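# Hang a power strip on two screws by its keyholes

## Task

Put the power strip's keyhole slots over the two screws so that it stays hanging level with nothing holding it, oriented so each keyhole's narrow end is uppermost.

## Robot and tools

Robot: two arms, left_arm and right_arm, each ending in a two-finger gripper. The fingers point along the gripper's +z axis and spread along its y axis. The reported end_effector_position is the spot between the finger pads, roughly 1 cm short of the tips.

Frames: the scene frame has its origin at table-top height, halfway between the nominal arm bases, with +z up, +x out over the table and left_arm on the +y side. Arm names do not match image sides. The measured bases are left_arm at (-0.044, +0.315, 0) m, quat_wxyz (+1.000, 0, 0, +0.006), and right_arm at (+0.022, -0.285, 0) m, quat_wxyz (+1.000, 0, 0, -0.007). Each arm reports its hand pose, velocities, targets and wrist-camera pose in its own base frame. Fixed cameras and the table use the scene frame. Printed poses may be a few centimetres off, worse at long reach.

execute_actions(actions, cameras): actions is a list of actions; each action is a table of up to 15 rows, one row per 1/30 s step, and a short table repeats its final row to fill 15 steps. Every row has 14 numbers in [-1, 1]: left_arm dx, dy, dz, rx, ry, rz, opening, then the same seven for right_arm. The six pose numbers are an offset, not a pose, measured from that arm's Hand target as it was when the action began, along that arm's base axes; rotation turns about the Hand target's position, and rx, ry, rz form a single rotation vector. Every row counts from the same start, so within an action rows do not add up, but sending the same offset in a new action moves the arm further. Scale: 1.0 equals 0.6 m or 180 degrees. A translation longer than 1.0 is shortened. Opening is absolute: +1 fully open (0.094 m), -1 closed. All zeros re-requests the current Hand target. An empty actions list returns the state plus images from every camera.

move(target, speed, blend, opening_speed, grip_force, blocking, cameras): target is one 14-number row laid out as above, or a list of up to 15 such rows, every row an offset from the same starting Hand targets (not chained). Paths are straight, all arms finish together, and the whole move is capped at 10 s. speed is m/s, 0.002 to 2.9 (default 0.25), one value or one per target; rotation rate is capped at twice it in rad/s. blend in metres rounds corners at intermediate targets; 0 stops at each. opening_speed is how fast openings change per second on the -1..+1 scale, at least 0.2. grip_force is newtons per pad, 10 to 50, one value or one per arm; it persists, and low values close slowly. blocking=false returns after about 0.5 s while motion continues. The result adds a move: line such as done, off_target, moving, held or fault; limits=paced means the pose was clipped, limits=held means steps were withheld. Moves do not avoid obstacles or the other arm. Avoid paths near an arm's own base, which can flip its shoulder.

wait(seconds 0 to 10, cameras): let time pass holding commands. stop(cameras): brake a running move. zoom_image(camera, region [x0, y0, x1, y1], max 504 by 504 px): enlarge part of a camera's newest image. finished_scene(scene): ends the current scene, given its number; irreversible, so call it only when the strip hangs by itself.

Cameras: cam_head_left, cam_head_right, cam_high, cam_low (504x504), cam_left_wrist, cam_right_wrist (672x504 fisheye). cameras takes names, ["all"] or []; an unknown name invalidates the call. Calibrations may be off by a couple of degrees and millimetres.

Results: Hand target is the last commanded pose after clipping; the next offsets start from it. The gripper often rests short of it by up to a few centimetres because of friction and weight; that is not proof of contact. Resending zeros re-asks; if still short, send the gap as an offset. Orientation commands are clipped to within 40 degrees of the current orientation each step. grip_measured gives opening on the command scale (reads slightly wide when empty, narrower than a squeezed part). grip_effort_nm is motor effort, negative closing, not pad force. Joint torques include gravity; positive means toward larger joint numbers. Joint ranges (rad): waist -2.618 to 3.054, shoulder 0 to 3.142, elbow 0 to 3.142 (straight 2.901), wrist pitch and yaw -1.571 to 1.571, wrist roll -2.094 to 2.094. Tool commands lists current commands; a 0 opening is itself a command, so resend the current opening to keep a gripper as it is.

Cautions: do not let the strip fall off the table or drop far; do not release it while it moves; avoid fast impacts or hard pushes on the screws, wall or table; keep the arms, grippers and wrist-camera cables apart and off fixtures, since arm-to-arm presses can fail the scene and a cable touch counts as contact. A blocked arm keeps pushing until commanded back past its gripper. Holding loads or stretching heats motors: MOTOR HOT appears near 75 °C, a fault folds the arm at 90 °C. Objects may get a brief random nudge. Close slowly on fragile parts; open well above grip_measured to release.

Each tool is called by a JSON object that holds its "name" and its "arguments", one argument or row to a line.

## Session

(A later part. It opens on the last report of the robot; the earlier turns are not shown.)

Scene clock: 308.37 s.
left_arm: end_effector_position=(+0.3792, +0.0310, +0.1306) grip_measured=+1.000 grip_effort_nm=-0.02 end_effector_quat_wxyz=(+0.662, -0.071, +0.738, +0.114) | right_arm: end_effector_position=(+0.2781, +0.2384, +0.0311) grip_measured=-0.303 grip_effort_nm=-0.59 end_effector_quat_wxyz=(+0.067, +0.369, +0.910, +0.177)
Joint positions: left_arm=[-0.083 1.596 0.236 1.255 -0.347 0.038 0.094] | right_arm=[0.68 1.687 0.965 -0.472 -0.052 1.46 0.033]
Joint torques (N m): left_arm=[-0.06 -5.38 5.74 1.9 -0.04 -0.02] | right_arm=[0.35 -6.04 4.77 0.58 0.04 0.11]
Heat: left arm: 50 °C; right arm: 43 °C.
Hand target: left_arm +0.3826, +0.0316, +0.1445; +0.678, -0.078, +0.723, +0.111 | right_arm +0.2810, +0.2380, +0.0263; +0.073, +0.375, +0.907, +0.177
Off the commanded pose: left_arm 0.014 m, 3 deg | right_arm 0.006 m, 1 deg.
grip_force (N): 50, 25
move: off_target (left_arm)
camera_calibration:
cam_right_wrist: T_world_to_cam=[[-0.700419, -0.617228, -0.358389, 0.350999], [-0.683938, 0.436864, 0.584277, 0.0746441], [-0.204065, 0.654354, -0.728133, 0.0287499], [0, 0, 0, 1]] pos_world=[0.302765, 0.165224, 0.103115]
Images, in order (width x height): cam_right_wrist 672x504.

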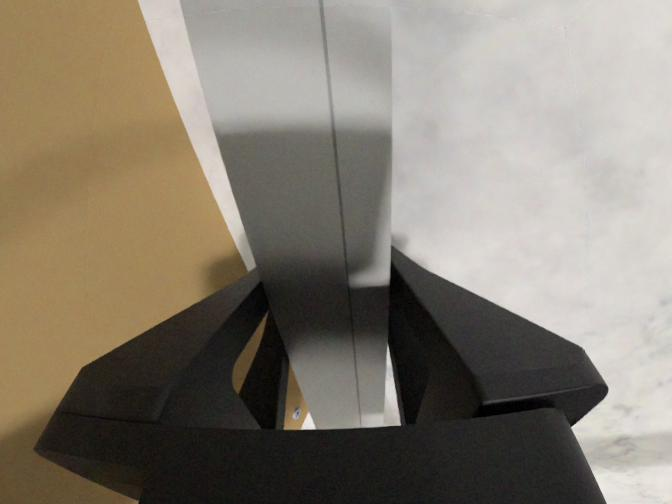

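{"name": "move", "arguments": {
  "target": [
    [0,0,0,0,0,0,1, 0,0,0,0,0,0,-0.45],
    [0,0,0,0,0,0,1, -0.04,-0.04,0.08,0,0,0,-0.45]
  ],
  "cameras": ["cam_right_wrist","cam_high","cam_head_right","cam_low"],
  "speed": 0.1,
  "grip_force": 50,
  "opening_speed": 0.3
}}

Scene clock: 316.93 s.
left_arm: end_effector_position=(+0.3792, +0.0310, +0.1306) grip_measured=+1.000 grip_effort_nm=-0.02 end_effector_quat_wxyz=(+0.662, -0.071, +0.738, +0.114) | right_arm: end_effector_position=(+0.2551, +0.2131, +0.0606) grip_measured=-0.325 grip_effort_nm=-1.05 end_effector_quat_wxyz=(+0.064, +0.379, +0.909, +0.160)
Joint positions: left_arm=[-0.083 1.596 0.236 1.255 -0.347 0.038 0.094] | right_arm=[0.67 1.536 0.947 -0.637 -0.043 1.467 0.032]
Joint torques (N m): left_arm=[-0.08 -5.44 5.72 1.9 -0.05 -0.03] | right_arm=[-0.62 -9.58 5.93 0.2 -0.04 -0.03]
Heat: left arm: 50 °C; right arm: 43 °C.
Hand target: left_arm +0.3826, +0.0316, +0.1445; +0.678, -0.078, +0.723, +0.111 | right_arm +0.2570, +0.2140, +0.0743; +0.073, +0.375, +0.907, +0.177
Off the commanded pose: left_arm 0.014 m, 3 deg | right_arm 0.014 m, 2 deg.
move: off_target (left_arm, right_arm)
camera_calibration:
cam_right_wrist: T_world_to_cam=[[-0.71989, -0.611892, -0.327638, 0.331737], [-0.662495, 0.464956, 0.587295, 0.0411356], [-0.207024, 0.639847, -0.740093, 0.0666833], [0, 0, 0, 1]] pos_world=[0.279871, 0.141194, 0.133883]
Images, in order (width x height): cam_head_right 504x504, cam_high 504x504, cam_low 504x504, cam_right_wrist 672x504.

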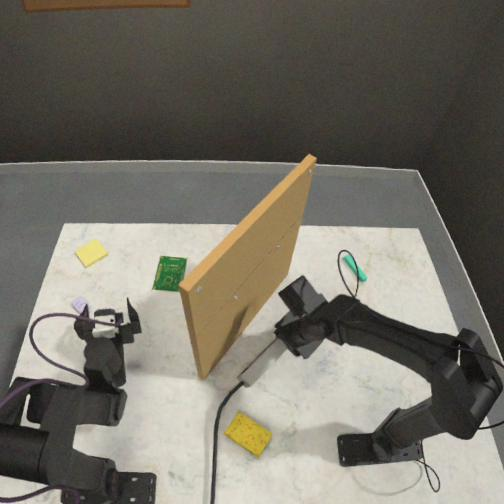

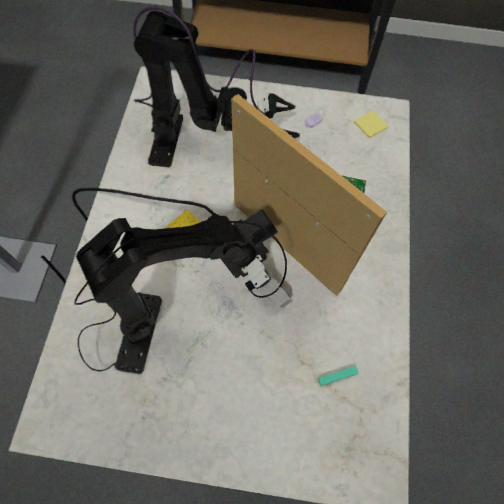

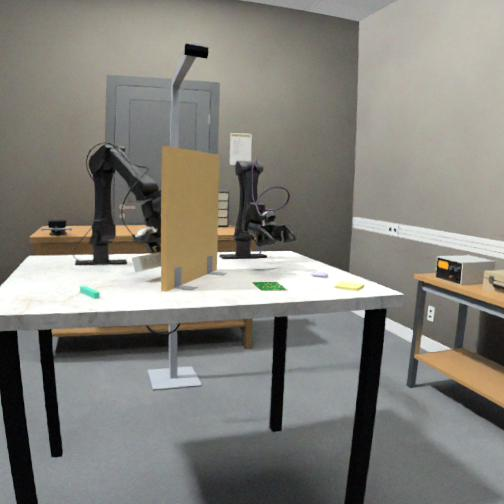

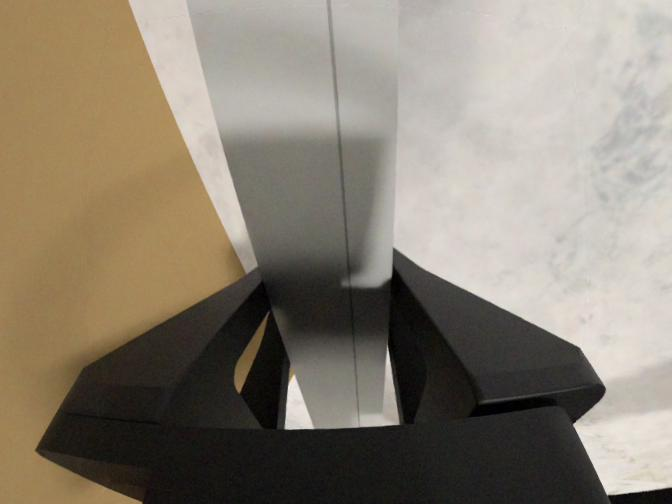

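{"name": "move", "arguments": {
  "target": [0,0,0,0,0,0,1, -0.017,-0.085,0.07,0.169,-0.169,0,-0.45],
  "cameras": ["cam_right_wrist","cam_high","cam_head_right","cam_low"],
  "speed": 0.2
}}

Scene clock: 342.93 s.
left_arm: end_effector_position=(+0.3792, +0.0310, +0.1306) grip_measured=+1.000 grip_effort_nm=-0.02 end_effector_quat_wxyz=(+0.662, -0.071, +0.738, +0.114) | right_arm: end_effector_position=(+0.2278, +0.1592, +0.0912) grip_measured=-0.325 grip_effort_nm=-1.05 end_effector_quat_wxyz=(+0.164, +0.338, +0.806, +0.458)
Joint positions: left_arm=[-0.083 1.596 0.236 1.255 -0.347 0.038 0.094] | right_arm=[0.347 0.802 0.232 -0.041 -0.405 1.355 0.032]
Joint torques (N m): left_arm=[-0.05 -5.41 5.71 1.91 -0.04 -0.02] | right_arm=[-0.9 -1.22 6.24 1.99 -0.12 0.08]
Heat: left arm: 50 °C; right arm: 44 °C.
Hand target: left_arm +0.3826, +0.0316, +0.1445; +0.678, -0.078, +0.723, +0.111 | right_arm +0.2468, +0.1630, +0.1163; +0.205, +0.322, +0.779, +0.497
Off the commanded pose: left_arm 0.014 m, 3 deg | right_arm 0.032 m, 7 deg.
move: off_target (left_arm, right_arm)
camera_calibration:
cam_right_wrist: T_world_to_cam=[[-0.451953, -0.309436, -0.836653, 0.226398], [-0.89088, 0.20442, 0.405641, 0.140231], [0.0455088, 0.928688, -0.368058, -0.019234], [0, 0, 0, 1]] pos_world=[0.228125, 0.059252, 0.125454]
Images, in order (width x height): cam_head_right 504x504, cam_high 504x504, cam_low 504x504, cam_right_wrist 672x504.

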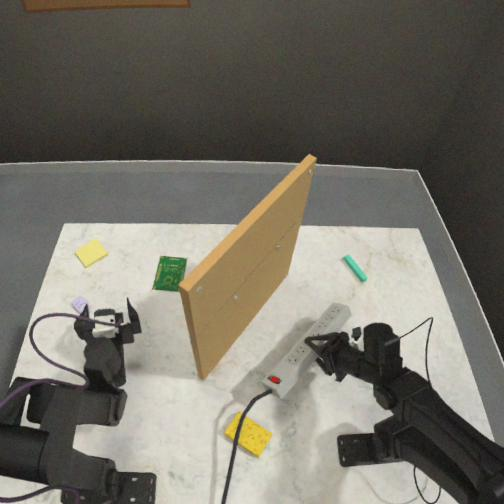

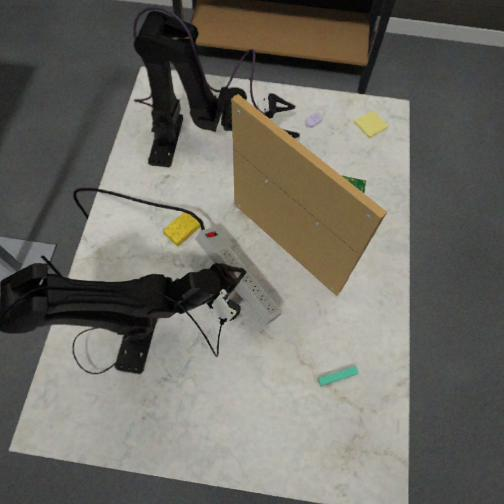

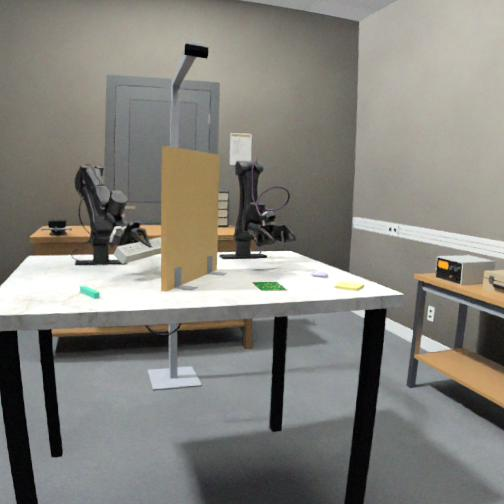

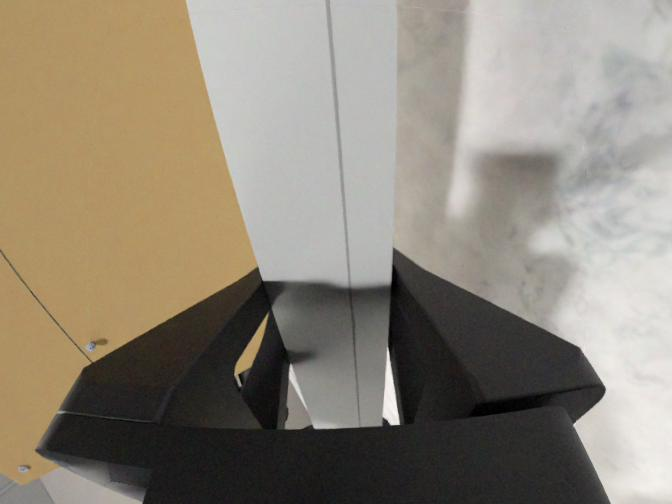

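{"name": "move", "arguments": {
  "target": [0,0,0,0,0,0,1, 0,0,-0.08,0.01,-0.03,0,-0.45],
  "cameras": ["cam_high","cam_head_right","cam_low"],
  "speed": 0.1
}}

{"name": "zoom_image", "arguments": {
  "camera": "cam_low",
  "region": [50, 190, 190, 310]
}}

Scene clock: 355.73 s.
left_arm: end_effector_position=(+0.3792, +0.0310, +0.1306) grip_measured=+1.000 grip_effort_nm=-0.02 end_effector_quat_wxyz=(+0.662, -0.071, +0.738, +0.114) | right_arm: end_effector_position=(+0.2336, +0.1620, +0.0445) grip_measured=-0.327 grip_effort_nm=-1.05 end_effector_quat_wxyz=(+0.191, +0.323, +0.784, +0.494)
Joint positions: left_arm=[-0.083 1.596 0.236 1.255 -0.347 0.038 0.094] | right_arm=[0.343 1.2 -0.004 0.703 -0.417 1.373 0.032]
Joint torques (N m): left_arm=[-0.08 -5.45 5.7 1.89 -0.05 -0.03] | right_arm=[0.1 -1.63 4.41 2.03 0.02 -0.02]
Heat: left arm: 50 °C; right arm: 43 °C.
Hand target: left_arm +0.3826, +0.0316, +0.1445; +0.678, -0.078, +0.723, +0.111 | right_arm +0.2468, +0.1630, +0.0683; +0.237, +0.302, +0.761, +0.524
Off the commanded pose: left_arm 0.014 m, 3 deg | right_arm 0.027 m, 7 deg.
move: off_target (left_arm, right_arm)
Images, in order (width x height): cam_head_right 504x504, cam_high 504x504, cam_low 504x504.

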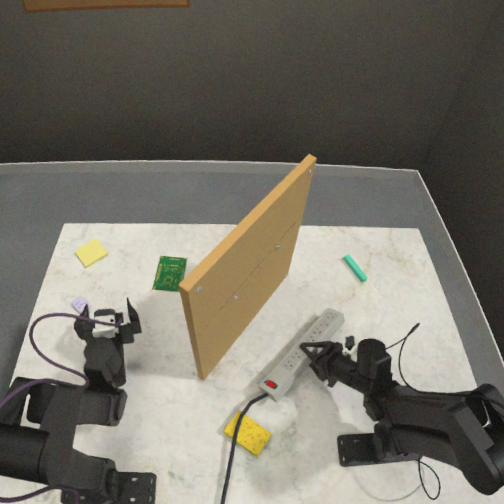

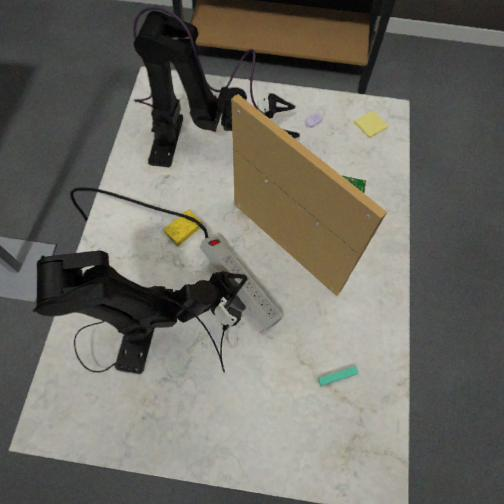

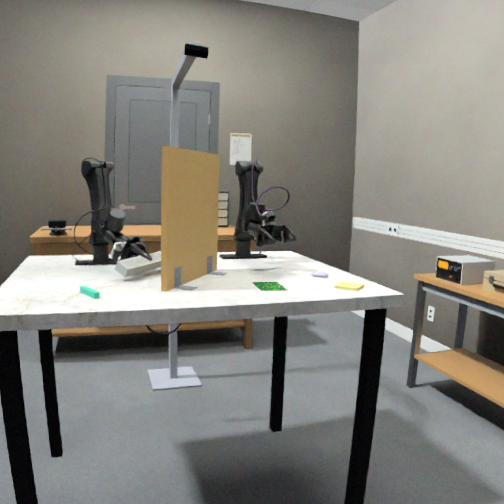

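Scaled by 3.600 from the camera's 504x504 image, which has a finer 720x720 frame.

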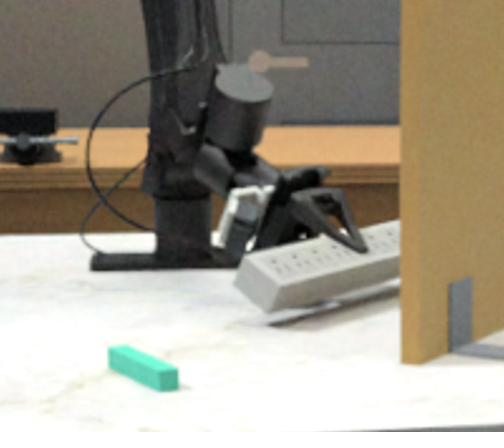

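{"name": "move", "arguments": {
  "target": [0,0,0,0,0,0,1, 0,0,-0.03,0,0,0,-0.45],
  "cameras": ["cam_low"],
  "speed": 0.05
}}

{"name": "zoom_image", "arguments": {
  "camera": "cam_low",
  "region": [50, 190, 190, 310]
}}

Scene clock: 364.10 s.
left_arm: end_effector_position=(+0.3792, +0.0310, +0.1306) grip_measured=+1.000 grip_effort_nm=-0.02 end_effector_quat_wxyz=(+0.662, -0.071, +0.738, +0.114) | right_arm: end_effector_position=(+0.2351, +0.1650, +0.0327) grip_measured=-0.327 grip_effort_nm=-1.05 end_effector_quat_wxyz=(+0.180, +0.323, +0.788, +0.491)
Joint positions: left_arm=[-0.083 1.596 0.236 1.255 -0.347 0.038 0.094] | right_arm=[0.343 1.361 -0.004 0.844 -0.431 1.373 0.032]
Joint torques (N m): left_arm=[-0.05 -5.41 5.71 1.91 -0.05 -0.03] | right_arm=[-0.54 -1.99 3.54 1.85 -0.03 -0.23]
Heat: left arm: 50 °C; right arm: 45 °C.
Hand target: left_arm +0.3826, +0.0316, +0.1445; +0.678, -0.078, +0.723, +0.111 | right_arm +0.2468, +0.1630, +0.0503; +0.237, +0.302, +0.761, +0.524
Off the commanded pose: left_arm 0.014 m, 3 deg | right_arm 0.021 m, 8 deg.
joint sent to its limit (right arm) — joint 3 (elbow), lower limit, where the elbow is as bent as it goes. The joint targets are off in position and orientation.
move: off_target (left_arm, right_arm)
Images, in order (width x height): cam_low 504x504.

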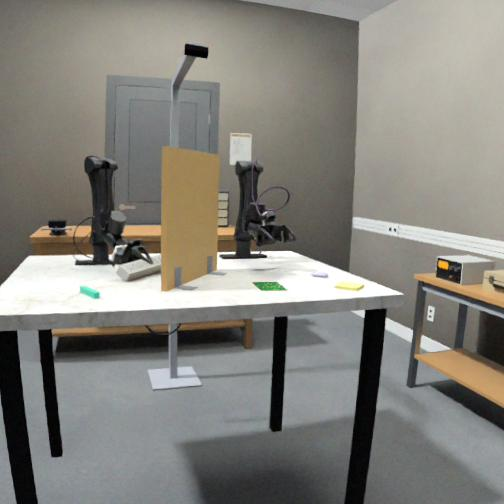

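Scaled by 3.600 from the camera's 504x504 image, which has a finer 720x720 frame.

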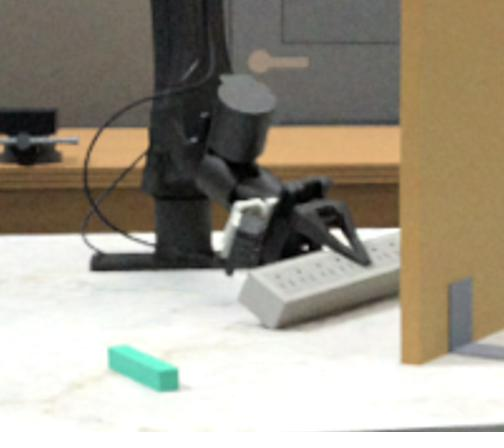

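{"name": "move", "arguments": {
  "target": [0,0,0,0,0,0,1, 0,0,-0.006,0,0,0,-0.1],
  "cameras": ["cam_low","cam_right_wrist"],
  "speed": 0.05,
  "opening_speed": 0.2
}}

{"name": "zoom_image", "arguments": {
  "camera": "cam_low",
  "region": [50, 190, 190, 310]
}}

Scene clock: 379.07 s.
left_arm: end_effector_position=(+0.3792, +0.0310, +0.1306) grip_measured=+1.000 grip_effort_nm=-0.01 end_effector_quat_wxyz=(+0.662, -0.071, +0.738, +0.114) | right_arm: end_effector_position=(+0.2420, +0.1651, +0.0395) grip_measured=-0.102 grip_effort_nm=0.08 end_effector_quat_wxyz=(+0.200, +0.312, +0.782, +0.501)
Joint positions: left_arm=[-0.083 1.596 0.236 1.255 -0.347 0.038 0.094] | right_arm=[0.337 1.396 -0.004 0.923 -0.428 1.358 0.042]
Joint torques (N m): left_arm=[-0.05 -5.39 5.7 1.89 -0.06 -0.02] | right_arm=[-0.73 -1.39 3.4 1.5 -0.1 -0.14]
Heat: left arm: 50 °C; right arm: 47 °C.
Hand target: left_arm +0.3826, +0.0316, +0.1445; +0.678, -0.078, +0.723, +0.111 | right_arm +0.2468, +0.1630, +0.0467; +0.237, +0.302, +0.761, +0.524
Off the commanded pose: left_arm 0.014 m, 3 deg | right_arm 0.009 m, 6 deg.
joint sent to its limit (right arm) — joint 3 (elbow), lower limit, where the elbow is as bent as it goes. The joint targets are off in position and orientation.
move: off_target (left_arm, right_arm)
camera_calibration:
cam_right_wrist: T_world_to_cam=[[-0.345538, -0.262121, -0.901053, 0.160372], [-0.935084, 0.176884, 0.307132, 0.191638], [0.0788757, 0.948686, -0.306225, -0.058165], [0, 0, 0, 1]] pos_world=[0.2392, 0.0633195, 0.0678336]
Images, in order (width x height): cam_low 504x504, cam_right_wrist 672x504.

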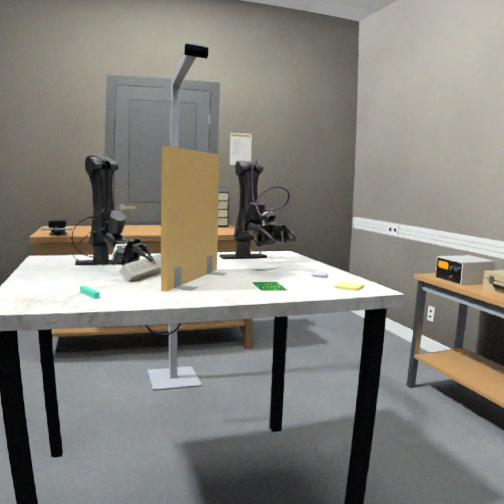

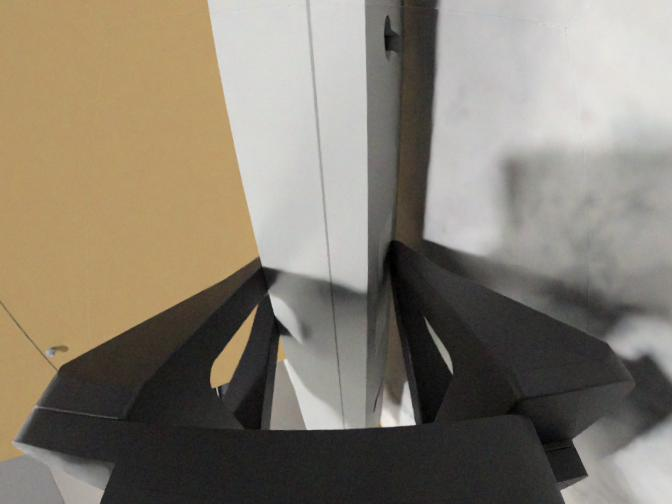

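Scaled by 3.600 from the camera's 504x504 image, which has a finer 720x720 frame.

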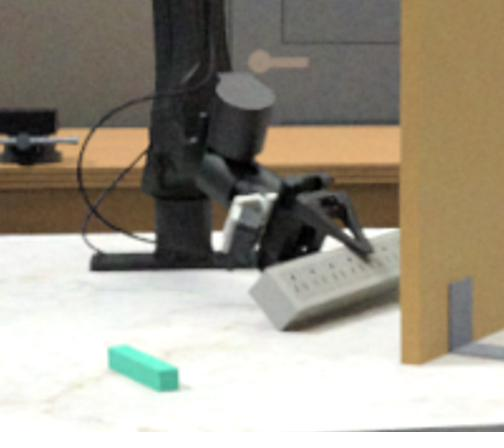

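{"name": "move", "arguments": {
  "target": [
    [0,0,0,0,0,0,1, 0,0,-0.02,0,0,0,0.2],
    [0,0,0,0,0,0,1, -0.082,-0.082,0.05,0,0,0,0.2]
  ],
  "cameras": ["cam_low","cam_right_wrist","cam_high","cam_head_right"],
  "speed": 0.05,
  "opening_speed": 0.3
}}

{"name": "zoom_image", "arguments": {
  "camera": "cam_low",
  "region": [50, 190, 190, 310]
}}

Scene clock: 395.83 s.
left_arm: end_effector_position=(+0.3792, +0.0310, +0.1306) grip_measured=+1.000 grip_effort_nm=-0.02 end_effector_quat_wxyz=(+0.662, -0.071, +0.738, +0.114) | right_arm: end_effector_position=(+0.2057, +0.1143, +0.0833) grip_measured=+0.198 grip_effort_nm=0.09 end_effector_quat_wxyz=(+0.239, +0.302, +0.765, +0.516)
Joint positions: left_arm=[-0.083 1.596 0.236 1.255 -0.347 0.038 0.094] | right_arm=[-0.038 0.336 -0.004 -0.156 -0.735 1.164 0.056]
Joint torques (N m): left_arm=[-0.05 -5.44 5.71 1.9 -0.04 -0.03] | right_arm=[-0.09 1.89 6.8 0.97 -0.17 0.02]
Heat: left arm: 50 °C; right arm: 44 °C.
Hand target: left_arm +0.3826, +0.0316, +0.1445; +0.678, -0.078, +0.723, +0.111 | right_arm +0.2064, +0.1146, +0.0858; +0.242, +0.298, +0.765, +0.517 (not the last commanded pose)
Off the commanded pose: left_arm 0.014 m, 3 deg | right_arm 0.010 m, 1 deg.
move: held (right_arm; a check stopped the path), off_target (left_arm); limits=held
pose unreachable (right arm): on one or more control steps of this call, first in action 0 (counted from 0), this arm could not follow its commanded pose, so it was not sent that pose on those steps. It may still have moved: this result reports where it is.
cause: moving toward the commanded pose would bring two parts of the arm too close to each other (its upper arm (the part past joint 2) and its wrist (the part past joint 5), with joints 3 (elbow) to 5 (wrist yaw) between them, 3 mm apart when it was first held).
camera_calibration:
cam_right_wrist: T_world_to_cam=[[-0.272895, -0.241638, -0.931203, 0.159166], [-0.953069, 0.199809, 0.227454, 0.160989], [0.131101, 0.949572, -0.284825, -0.00638365], [0, 0, 0, 1]] pos_world=[0.197706, 0.0123551, 0.109779]
Images, in order (width x height): cam_head_right 504x504, cam_high 504x504, cam_low 504x504, cam_right_wrist 672x504.

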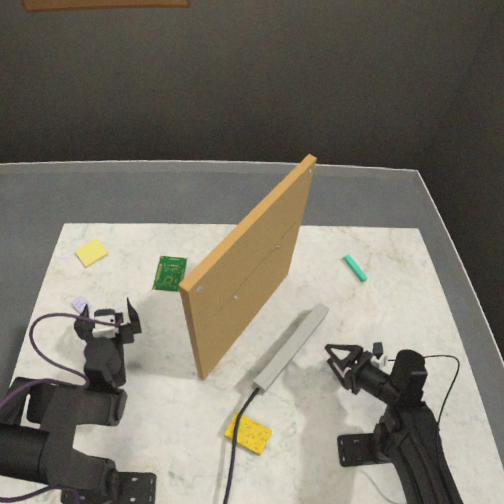

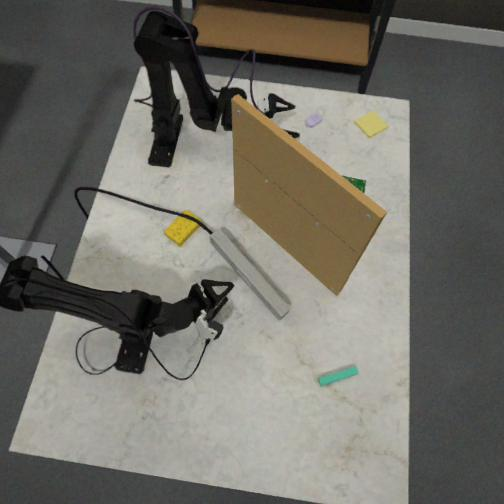

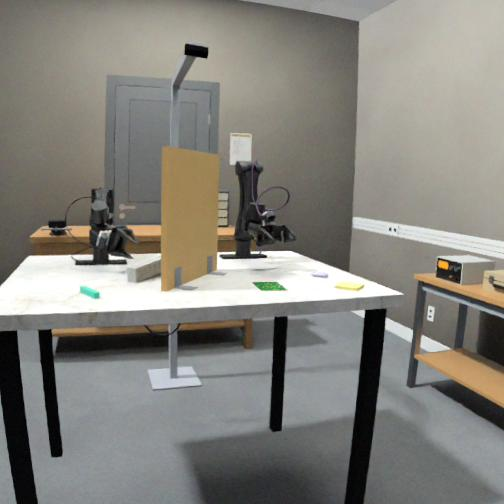

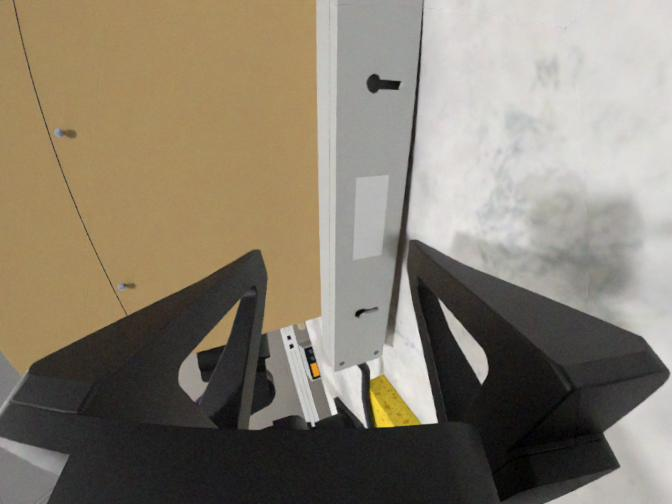

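Scaled by 3.600 from the camera's 504x504 image, which has a finer 720x720 frame.

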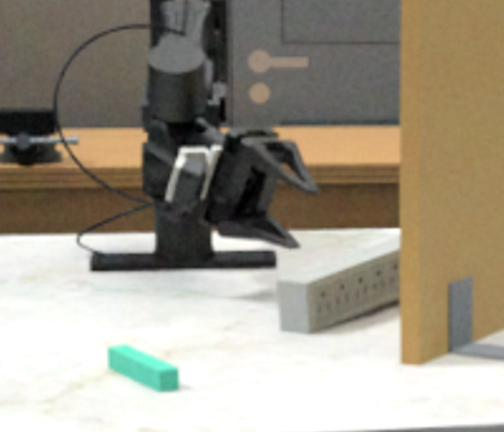

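{"name": "move", "arguments": {
  "target": [
    [0,0,0,0,0,0,1, 0,0.02,0.13,-0.05,0.06,0,-1],
    [0,0,0,0,0,0,1, 0.135,0.228,0.12,-0.1734,0.1998,-0.0075,-1],
    [0,0,0,0,0,0,1, 0.135,0.228,-0.02,-0.1734,0.1998,-0.0075,-1]
  ],
  "cameras": ["cam_low","cam_right_wrist","cam_high","cam_head_right"],
  "speed": 0.2,
  "blend": [0.04,0,0]
}}

Scene clock: 444.60 s.
left_arm: end_effector_position=(+0.3792, +0.0310, +0.1306) grip_measured=+1.000 grip_effort_nm=-0.02 end_effector_quat_wxyz=(+0.662, -0.071, +0.738, +0.114) | right_arm: end_effector_position=(+0.2828, +0.2500, +0.0751) grip_measured=-0.994 grip_effort_nm=-0.36 end_effector_quat_wxyz=(+0.062, +0.375, +0.908, +0.174)
Joint positions: left_arm=[-0.083 1.596 0.236 1.255 -0.347 0.038 0.094] | right_arm=[0.697 1.669 1.137 -0.671 -0.051 1.49 0]
Joint torques (N m): left_arm=[-0.03 -5.44 5.75 1.9 -0.06 -0.04] | right_arm=[0.35 -6.8 5.31 0.56 0.06 0.06]
Heat: left arm: 50 °C; right arm: 42 °C.
Hand target: left_arm +0.3826, +0.0316, +0.1445; +0.678, -0.078, +0.723, +0.111 | right_arm +0.2874, +0.2514, +0.0738; +0.072, +0.375, +0.907, +0.177
Off the commanded pose: left_arm 0.014 m, 3 deg | right_arm 0.005 m, 1 deg.
move: off_target (left_arm)
camera_calibration:
cam_right_wrist: T_world_to_cam=[[-0.712079, -0.609457, -0.348577, 0.377783], [-0.67082, 0.444043, 0.593992, 0.0407272], [-0.207229, 0.656801, -0.72503, 0.0542439], [0, 0, 0, 1]] pos_world=[0.307573, 0.176531, 0.146823]
Images, in order (width x height): cam_head_right 504x504, cam_high 504x504, cam_low 504x504, cam_right_wrist 672x504.

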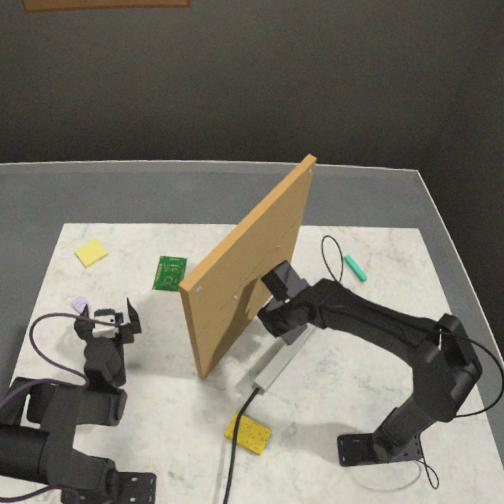

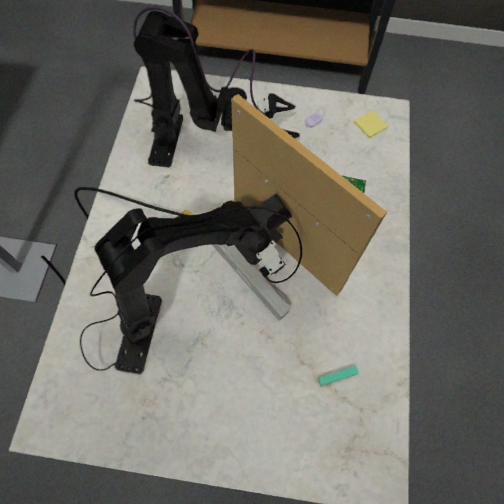

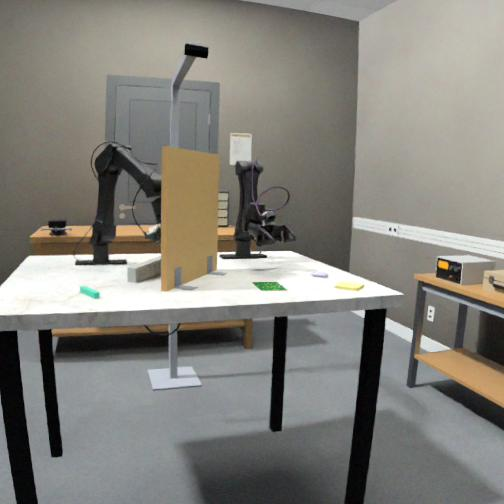

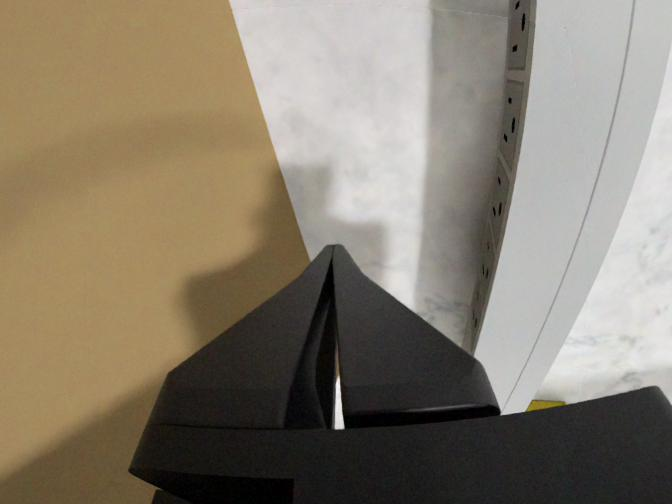

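{"name": "move", "arguments": {
  "target": [
    [0,0,0,0,0,0,1, -0.01,-0.01,-0.05,0,0,0,-1],
    [0,0,0,0,0,0,1, -0.06,-0.06,-0.045,0,0,0,-1]
  ],
  "cameras": ["cam_low","cam_right_wrist","cam_head_right"],
  "speed": 0.08,
  "blend": [0.01,0]
}}

{"name": "zoom_image", "arguments": {
  "camera": "cam_low",
  "region": [50, 190, 190, 310]
}}

Scene clock: 455.10 s.
left_arm: end_effector_position=(+0.3792, +0.0310, +0.1306) grip_measured=+1.000 grip_effort_nm=-0.02 end_effector_quat_wxyz=(+0.662, -0.071, +0.738, +0.114) | right_arm: end_effector_position=(+0.2478, +0.2194, +0.0406) grip_measured=-0.994 grip_effort_nm=-0.36 end_effector_quat_wxyz=(+0.060, +0.375, +0.910, +0.168)
Joint positions: left_arm=[-0.083 1.596 0.236 1.255 -0.347 0.038 0.094] | right_arm=[0.694 1.554 0.875 -0.536 -0.051 1.485 0]
Joint torques (N m): left_arm=[-0.08 -5.42 5.75 1.91 -0.05 -0.03] | right_arm=[-0.7 -8.76 4.51 0.41 0.02 -0.03]
Heat: left arm: 50 °C; right arm: 42 °C.
Hand target: left_arm +0.3826, +0.0316, +0.1445; +0.678, -0.078, +0.723, +0.111 | right_arm +0.2514, +0.2154, +0.0468; +0.072, +0.375, +0.907, +0.177
Off the commanded pose: left_arm 0.014 m, 3 deg | right_arm 0.008 m, 2 deg.
move: off_target (left_arm)
camera_calibration:
cam_right_wrist: T_world_to_cam=[[-0.714114, -0.613443, -0.337237, 0.323086], [-0.666492, 0.44848, 0.595528, 0.0492793], [-0.214078, 0.650041, -0.729121, 0.0454496], [0, 0, 0, 1]] pos_world=[0.273294, 0.14655, 0.112748]
Images, in order (width x height): cam_head_right 504x504, cam_low 504x504, cam_right_wrist 672x504.

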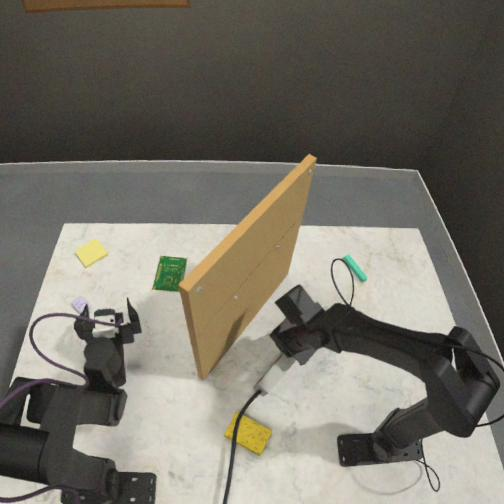

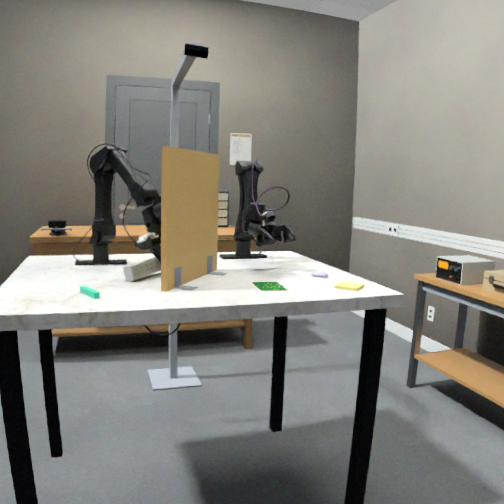

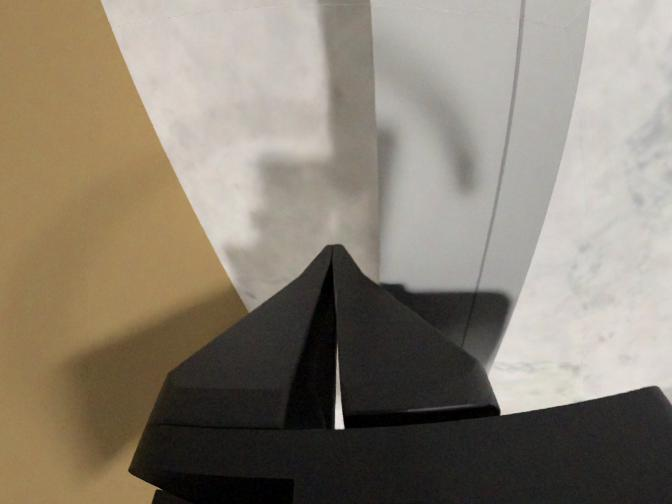

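Scaled by 3.600 from the camera's 504x504 image, which has a finer 720x720 frame.

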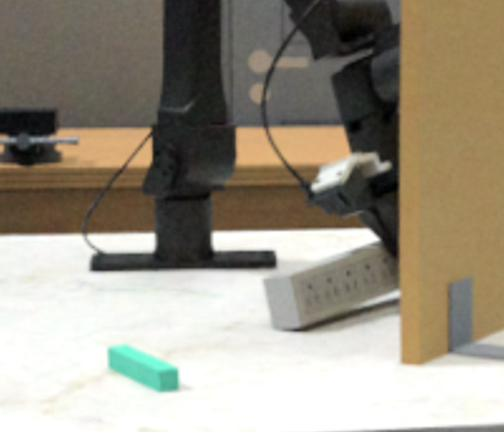

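It's toppling. Continue the pull and then ease down.

{"name": "move", "arguments": {
  "target": [0,0,0,0,0,0,1, -0.035,-0.035,0.012,0,0,0,-1],
  "cameras": ["cam_low","cam_right_wrist","cam_head_right"],
  "speed": 0.06
}}

{"name": "zoom_image", "arguments": {
  "camera": "cam_low",
  "region": [50, 190, 190, 310]
}}

Scene clock: 465.17 s.
left_arm: end_effector_position=(+0.3792, +0.0310, +0.1306) grip_measured=+1.000 grip_effort_nm=-0.02 end_effector_quat_wxyz=(+0.662, -0.071, +0.738, +0.114) | right_arm: end_effector_position=(+0.2351, +0.2039, +0.0525) grip_measured=-0.994 grip_effort_nm=-0.36 end_effector_quat_wxyz=(+0.071, +0.374, +0.906, +0.185)
Joint positions: left_arm=[-0.083 1.596 0.236 1.255 -0.347 0.038 0.094] | right_arm=[0.682 1.424 0.792 -0.542 -0.051 1.474 0]
Joint torques (N m): left_arm=[-0.02 -5.42 5.71 1.9 -0.06 -0.01] | right_arm=[-0.58 -7.43 4.78 0.09 -0.03 -0.06]
Heat: left arm: 50 °C; right arm: 42 °C.
Hand target: left_arm +0.3826, +0.0316, +0.1445; +0.678, -0.078, +0.723, +0.111 | right_arm +0.2304, +0.1944, +0.0540; +0.072, +0.375, +0.907, +0.177
Off the commanded pose: left_arm 0.014 m, 3 deg | right_arm 0.011 m, 1 deg.
move: off_target (left_arm, right_arm)
camera_calibration:
cam_right_wrist: T_world_to_cam=[[-0.70302, -0.603433, -0.37634, 0.305992], [-0.686079, 0.436146, 0.582299, 0.04855], [-0.18724, 0.667566, -0.720622, 0.0511884], [0, 0, 0, 1]] pos_world=[0.258012, 0.129299, 0.123774]
Images, in order (width x height): cam_head_right 504x504, cam_low 504x504, cam_right_wrist 672x504.

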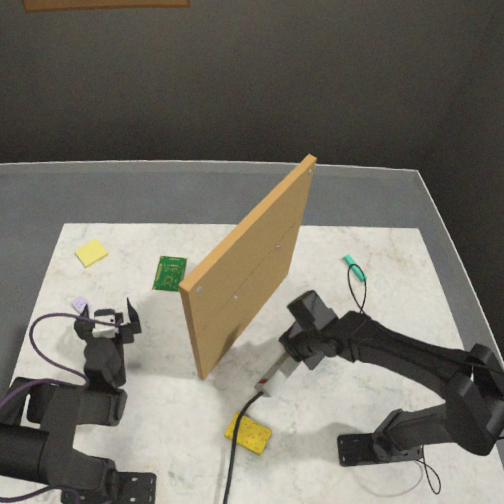

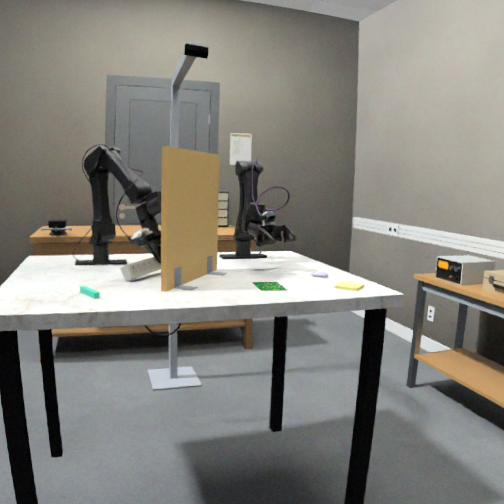

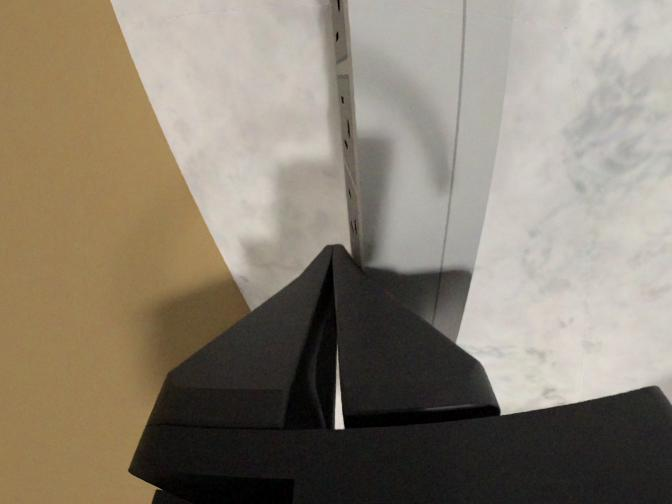

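Scaled by 3.600 from the camera's 504x504 image, which has a finer 720x720 frame.

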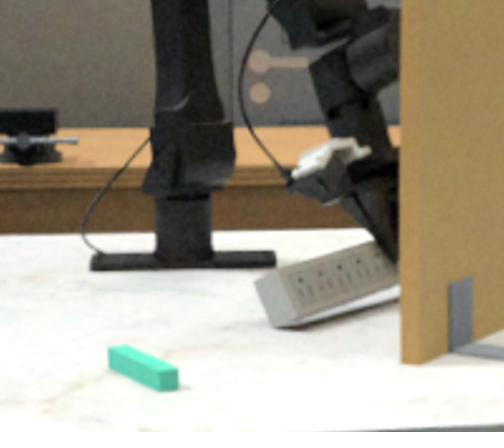

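{"name": "move", "arguments": {
  "target": [0,0,0,0,0,0,1, -0.042,-0.042,-0.01,0,0,0,-1],
  "cameras": ["cam_low","cam_right_wrist","cam_head_right"],
  "speed": 0.06
}}

{"name": "zoom_image", "arguments": {
  "camera": "cam_low",
  "region": [50, 190, 190, 310]
}}

Scene clock: 472.60 s.
left_arm: end_effector_position=(+0.3792, +0.0310, +0.1306) grip_measured=+1.000 grip_effort_nm=-0.02 end_effector_quat_wxyz=(+0.662, -0.071, +0.738, +0.114) | right_arm: end_effector_position=(+0.2113, +0.1767, +0.0485) grip_measured=-0.994 grip_effort_nm=-0.36 end_effector_quat_wxyz=(+0.073, +0.376, +0.905, +0.186)
Joint positions: left_arm=[-0.083 1.596 0.236 1.255 -0.347 0.038 0.094] | right_arm=[0.656 1.276 0.663 -0.559 -0.057 1.456 0]
Joint torques (N m): left_arm=[-0.06 -5.46 5.68 1.9 -0.07 -0.02] | right_arm=[-0.53 -5.64 4.71 0.13 -0.05 -0.06]
Heat: left arm: 50 °C; right arm: 42 °C.
Hand target: left_arm +0.3826, +0.0316, +0.1445; +0.678, -0.078, +0.723, +0.111 | right_arm +0.2052, +0.1692, +0.0480; +0.072, +0.375, +0.907, +0.177
Off the commanded pose: left_arm 0.014 m, 3 deg | right_arm 0.010 m, 1 deg.
move: off_target (left_arm)
camera_calibration:
cam_right_wrist: T_world_to_cam=[[-0.706012, -0.598448, -0.37869, 0.271116], [-0.684793, 0.440545, 0.580498, 0.0454047], [-0.180568, 0.669163, -0.720844, 0.0602892], [0, 0, 0, 1]] pos_world=[0.23339, 0.101903, 0.119771]
Images, in order (width x height): cam_head_right 504x504, cam_low 504x504, cam_right_wrist 672x504.

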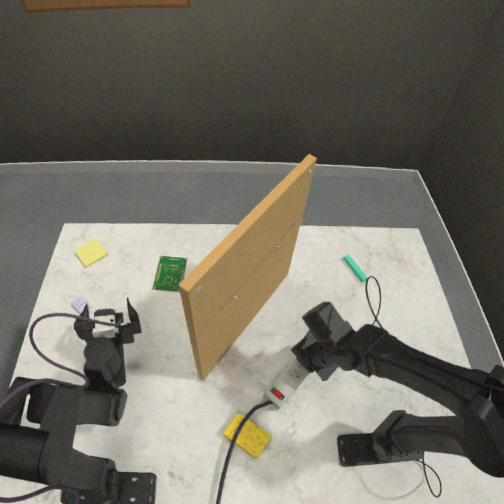

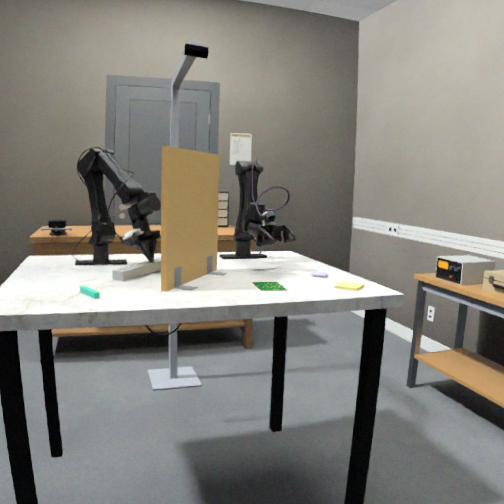

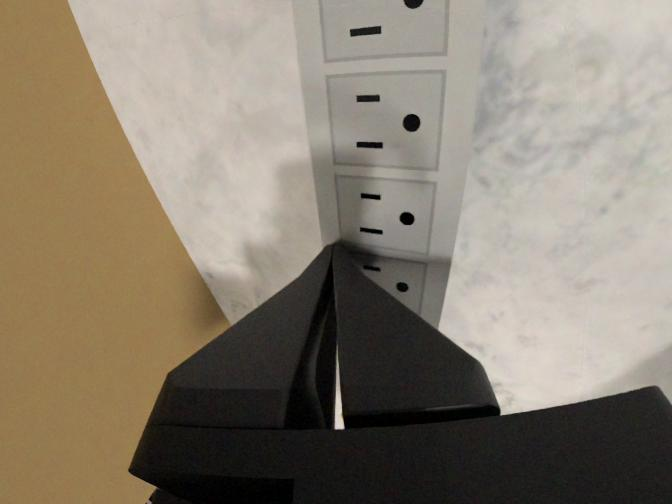

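Scaled by 3.600 from the camera's 504x504 image, which has a finer 720x720 frame.

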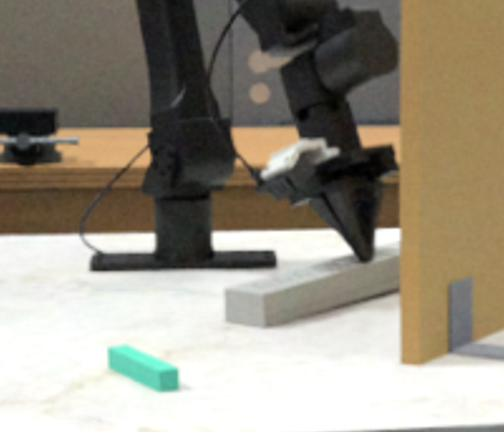

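{"name": "move", "arguments": {
  "target": [
    [0,0,0,0,0,0,1, 0.02,0.02,0.08,0,0,0,-1],
    [0,0,0,0,0,0,1, 0.01,0,0.2,-0.0864,0.0864,0,0.6]
  ],
  "cameras": ["cam_right_wrist","cam_high","cam_head_right"],
  "speed": 0.2,
  "blend": [0.03,0]
}}

Scene clock: 486.97 s.
left_arm: end_effector_position=(+0.3792, +0.0310, +0.1306) grip_measured=+1.000 grip_effort_nm=-0.02 end_effector_quat_wxyz=(+0.662, -0.071, +0.738, +0.114) | right_arm: end_effector_position=(+0.2069, +0.1665, +0.1613) grip_measured=+0.598 grip_effort_nm=0.09 end_effector_quat_wxyz=(-0.012, +0.385, +0.923, +0.000)
Joint positions: left_arm=[-0.083 1.596 0.236 1.255 -0.347 0.038 0.094] | right_arm=[0.66 1.563 1.439 -1.458 -0.02 1.45 0.075]
Joint torques (N m): left_arm=[-0.08 -5.44 5.79 1.89 -0.05 -0.01] | right_arm=[0.54 -4.82 7.95 -0.37 0.08 0.03]
Heat: left arm: 50 °C; right arm: 42 °C.
Hand target: left_arm +0.3826, +0.0316, +0.1445; +0.678, -0.078, +0.723, +0.111 | right_arm +0.2112, +0.1692, +0.1680; -0.001, +0.382, +0.924, +0.001
Off the commanded pose: left_arm 0.014 m, 3 deg | right_arm 0.008 m, 1 deg.
move: off_target (left_arm); blend cut to 0.0255 m at target 1
camera_calibration:
cam_right_wrist: T_world_to_cam=[[-0.758166, -0.651679, 0.0223203, 0.259582], [-0.504526, 0.607965, 0.613051, -0.089043], [-0.413083, 0.453534, -0.789728, 0.242743], [0, 0, 0, 1]] pos_world=[0.252155, 0.113207, 0.240495]
Images, in order (width x height): cam_head_right 504x504, cam_high 504x504, cam_right_wrist 672x504.

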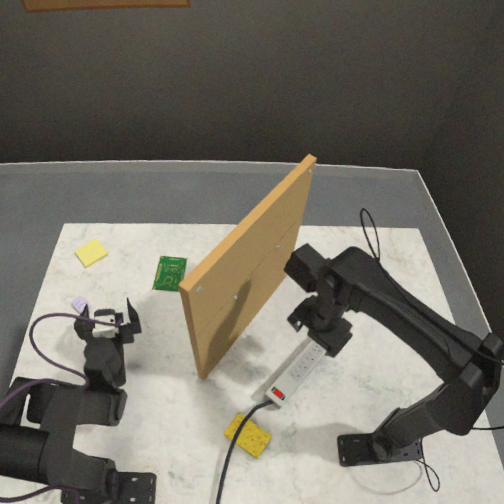

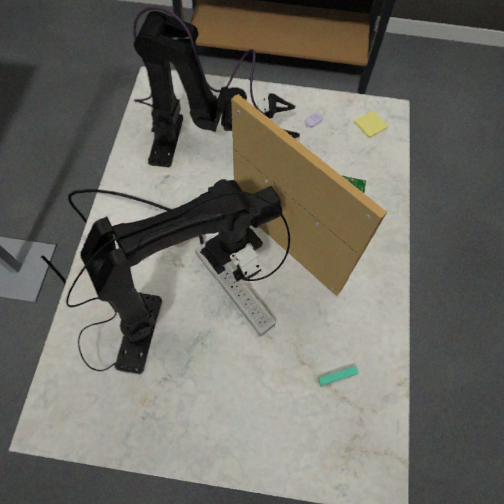

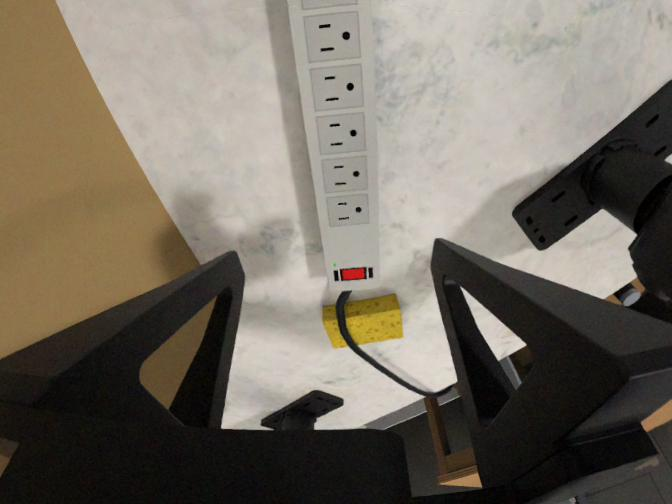

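{"name": "move", "arguments": {
  "target": [0,0,0,0,0,0,1, -0.015,-0.0095,-0.19,0,0,0,0.6],
  "cameras": ["cam_right_wrist"],
  "speed": 0.15
}}

Scene clock: 499.40 s.
left_arm: end_effector_position=(+0.3792, +0.0310, +0.1306) grip_measured=+1.000 grip_effort_nm=-0.02 end_effector_quat_wxyz=(+0.662, -0.071, +0.738, +0.114) | right_arm: end_effector_position=(+0.2020, +0.1637, +0.0580) grip_measured=+0.598 grip_effort_nm=0.09 end_effector_quat_wxyz=(-0.008, +0.383, +0.924, +0.007)
Joint positions: left_arm=[-0.083 1.596 0.236 1.255 -0.347 0.038 0.094] | right_arm=[0.663 1.563 1.025 -1.029 -0.02 1.45 0.075]
Joint torques (N m): left_arm=[-0.05 -5.41 5.68 1.89 -0.06 -0.04] | right_arm=[0.44 -5 4.55 -0.09 0.09 0.07]
Heat: left arm: 50 °C; right arm: 43 °C.
Hand target: left_arm +0.3826, +0.0316, +0.1445; +0.678, -0.078, +0.723, +0.111 | right_arm +0.2022, +0.1635, +0.0540; -0.001, +0.382, +0.924, +0.001
Off the commanded pose: left_arm 0.014 m, 3 deg | right_arm 0.004 m, 1 deg.
move: off_target (left_arm)
camera_calibration:
cam_right_wrist: T_world_to_cam=[[-0.75634, -0.654142, 0.00697483, 0.257313], [-0.513817, 0.600623, 0.612571, -0.0233011], [-0.404898, 0.459728, -0.790384, 0.157774], [0, 0, 0, 1]] pos_world=[0.246526, 0.109781, 0.137181]
Images, in order (width x height): cam_right_wrist 672x504.

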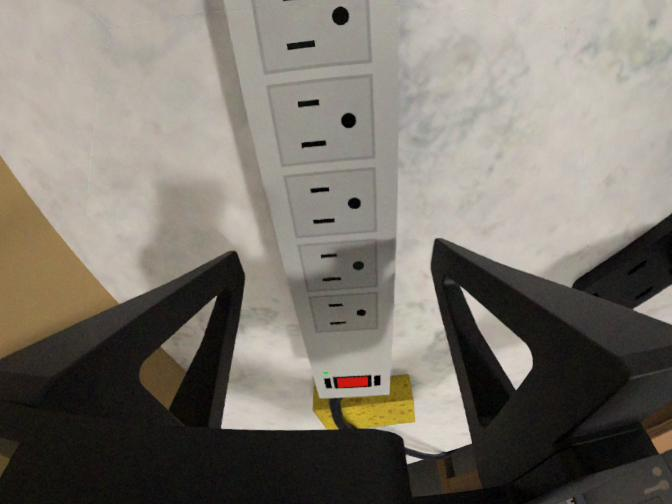

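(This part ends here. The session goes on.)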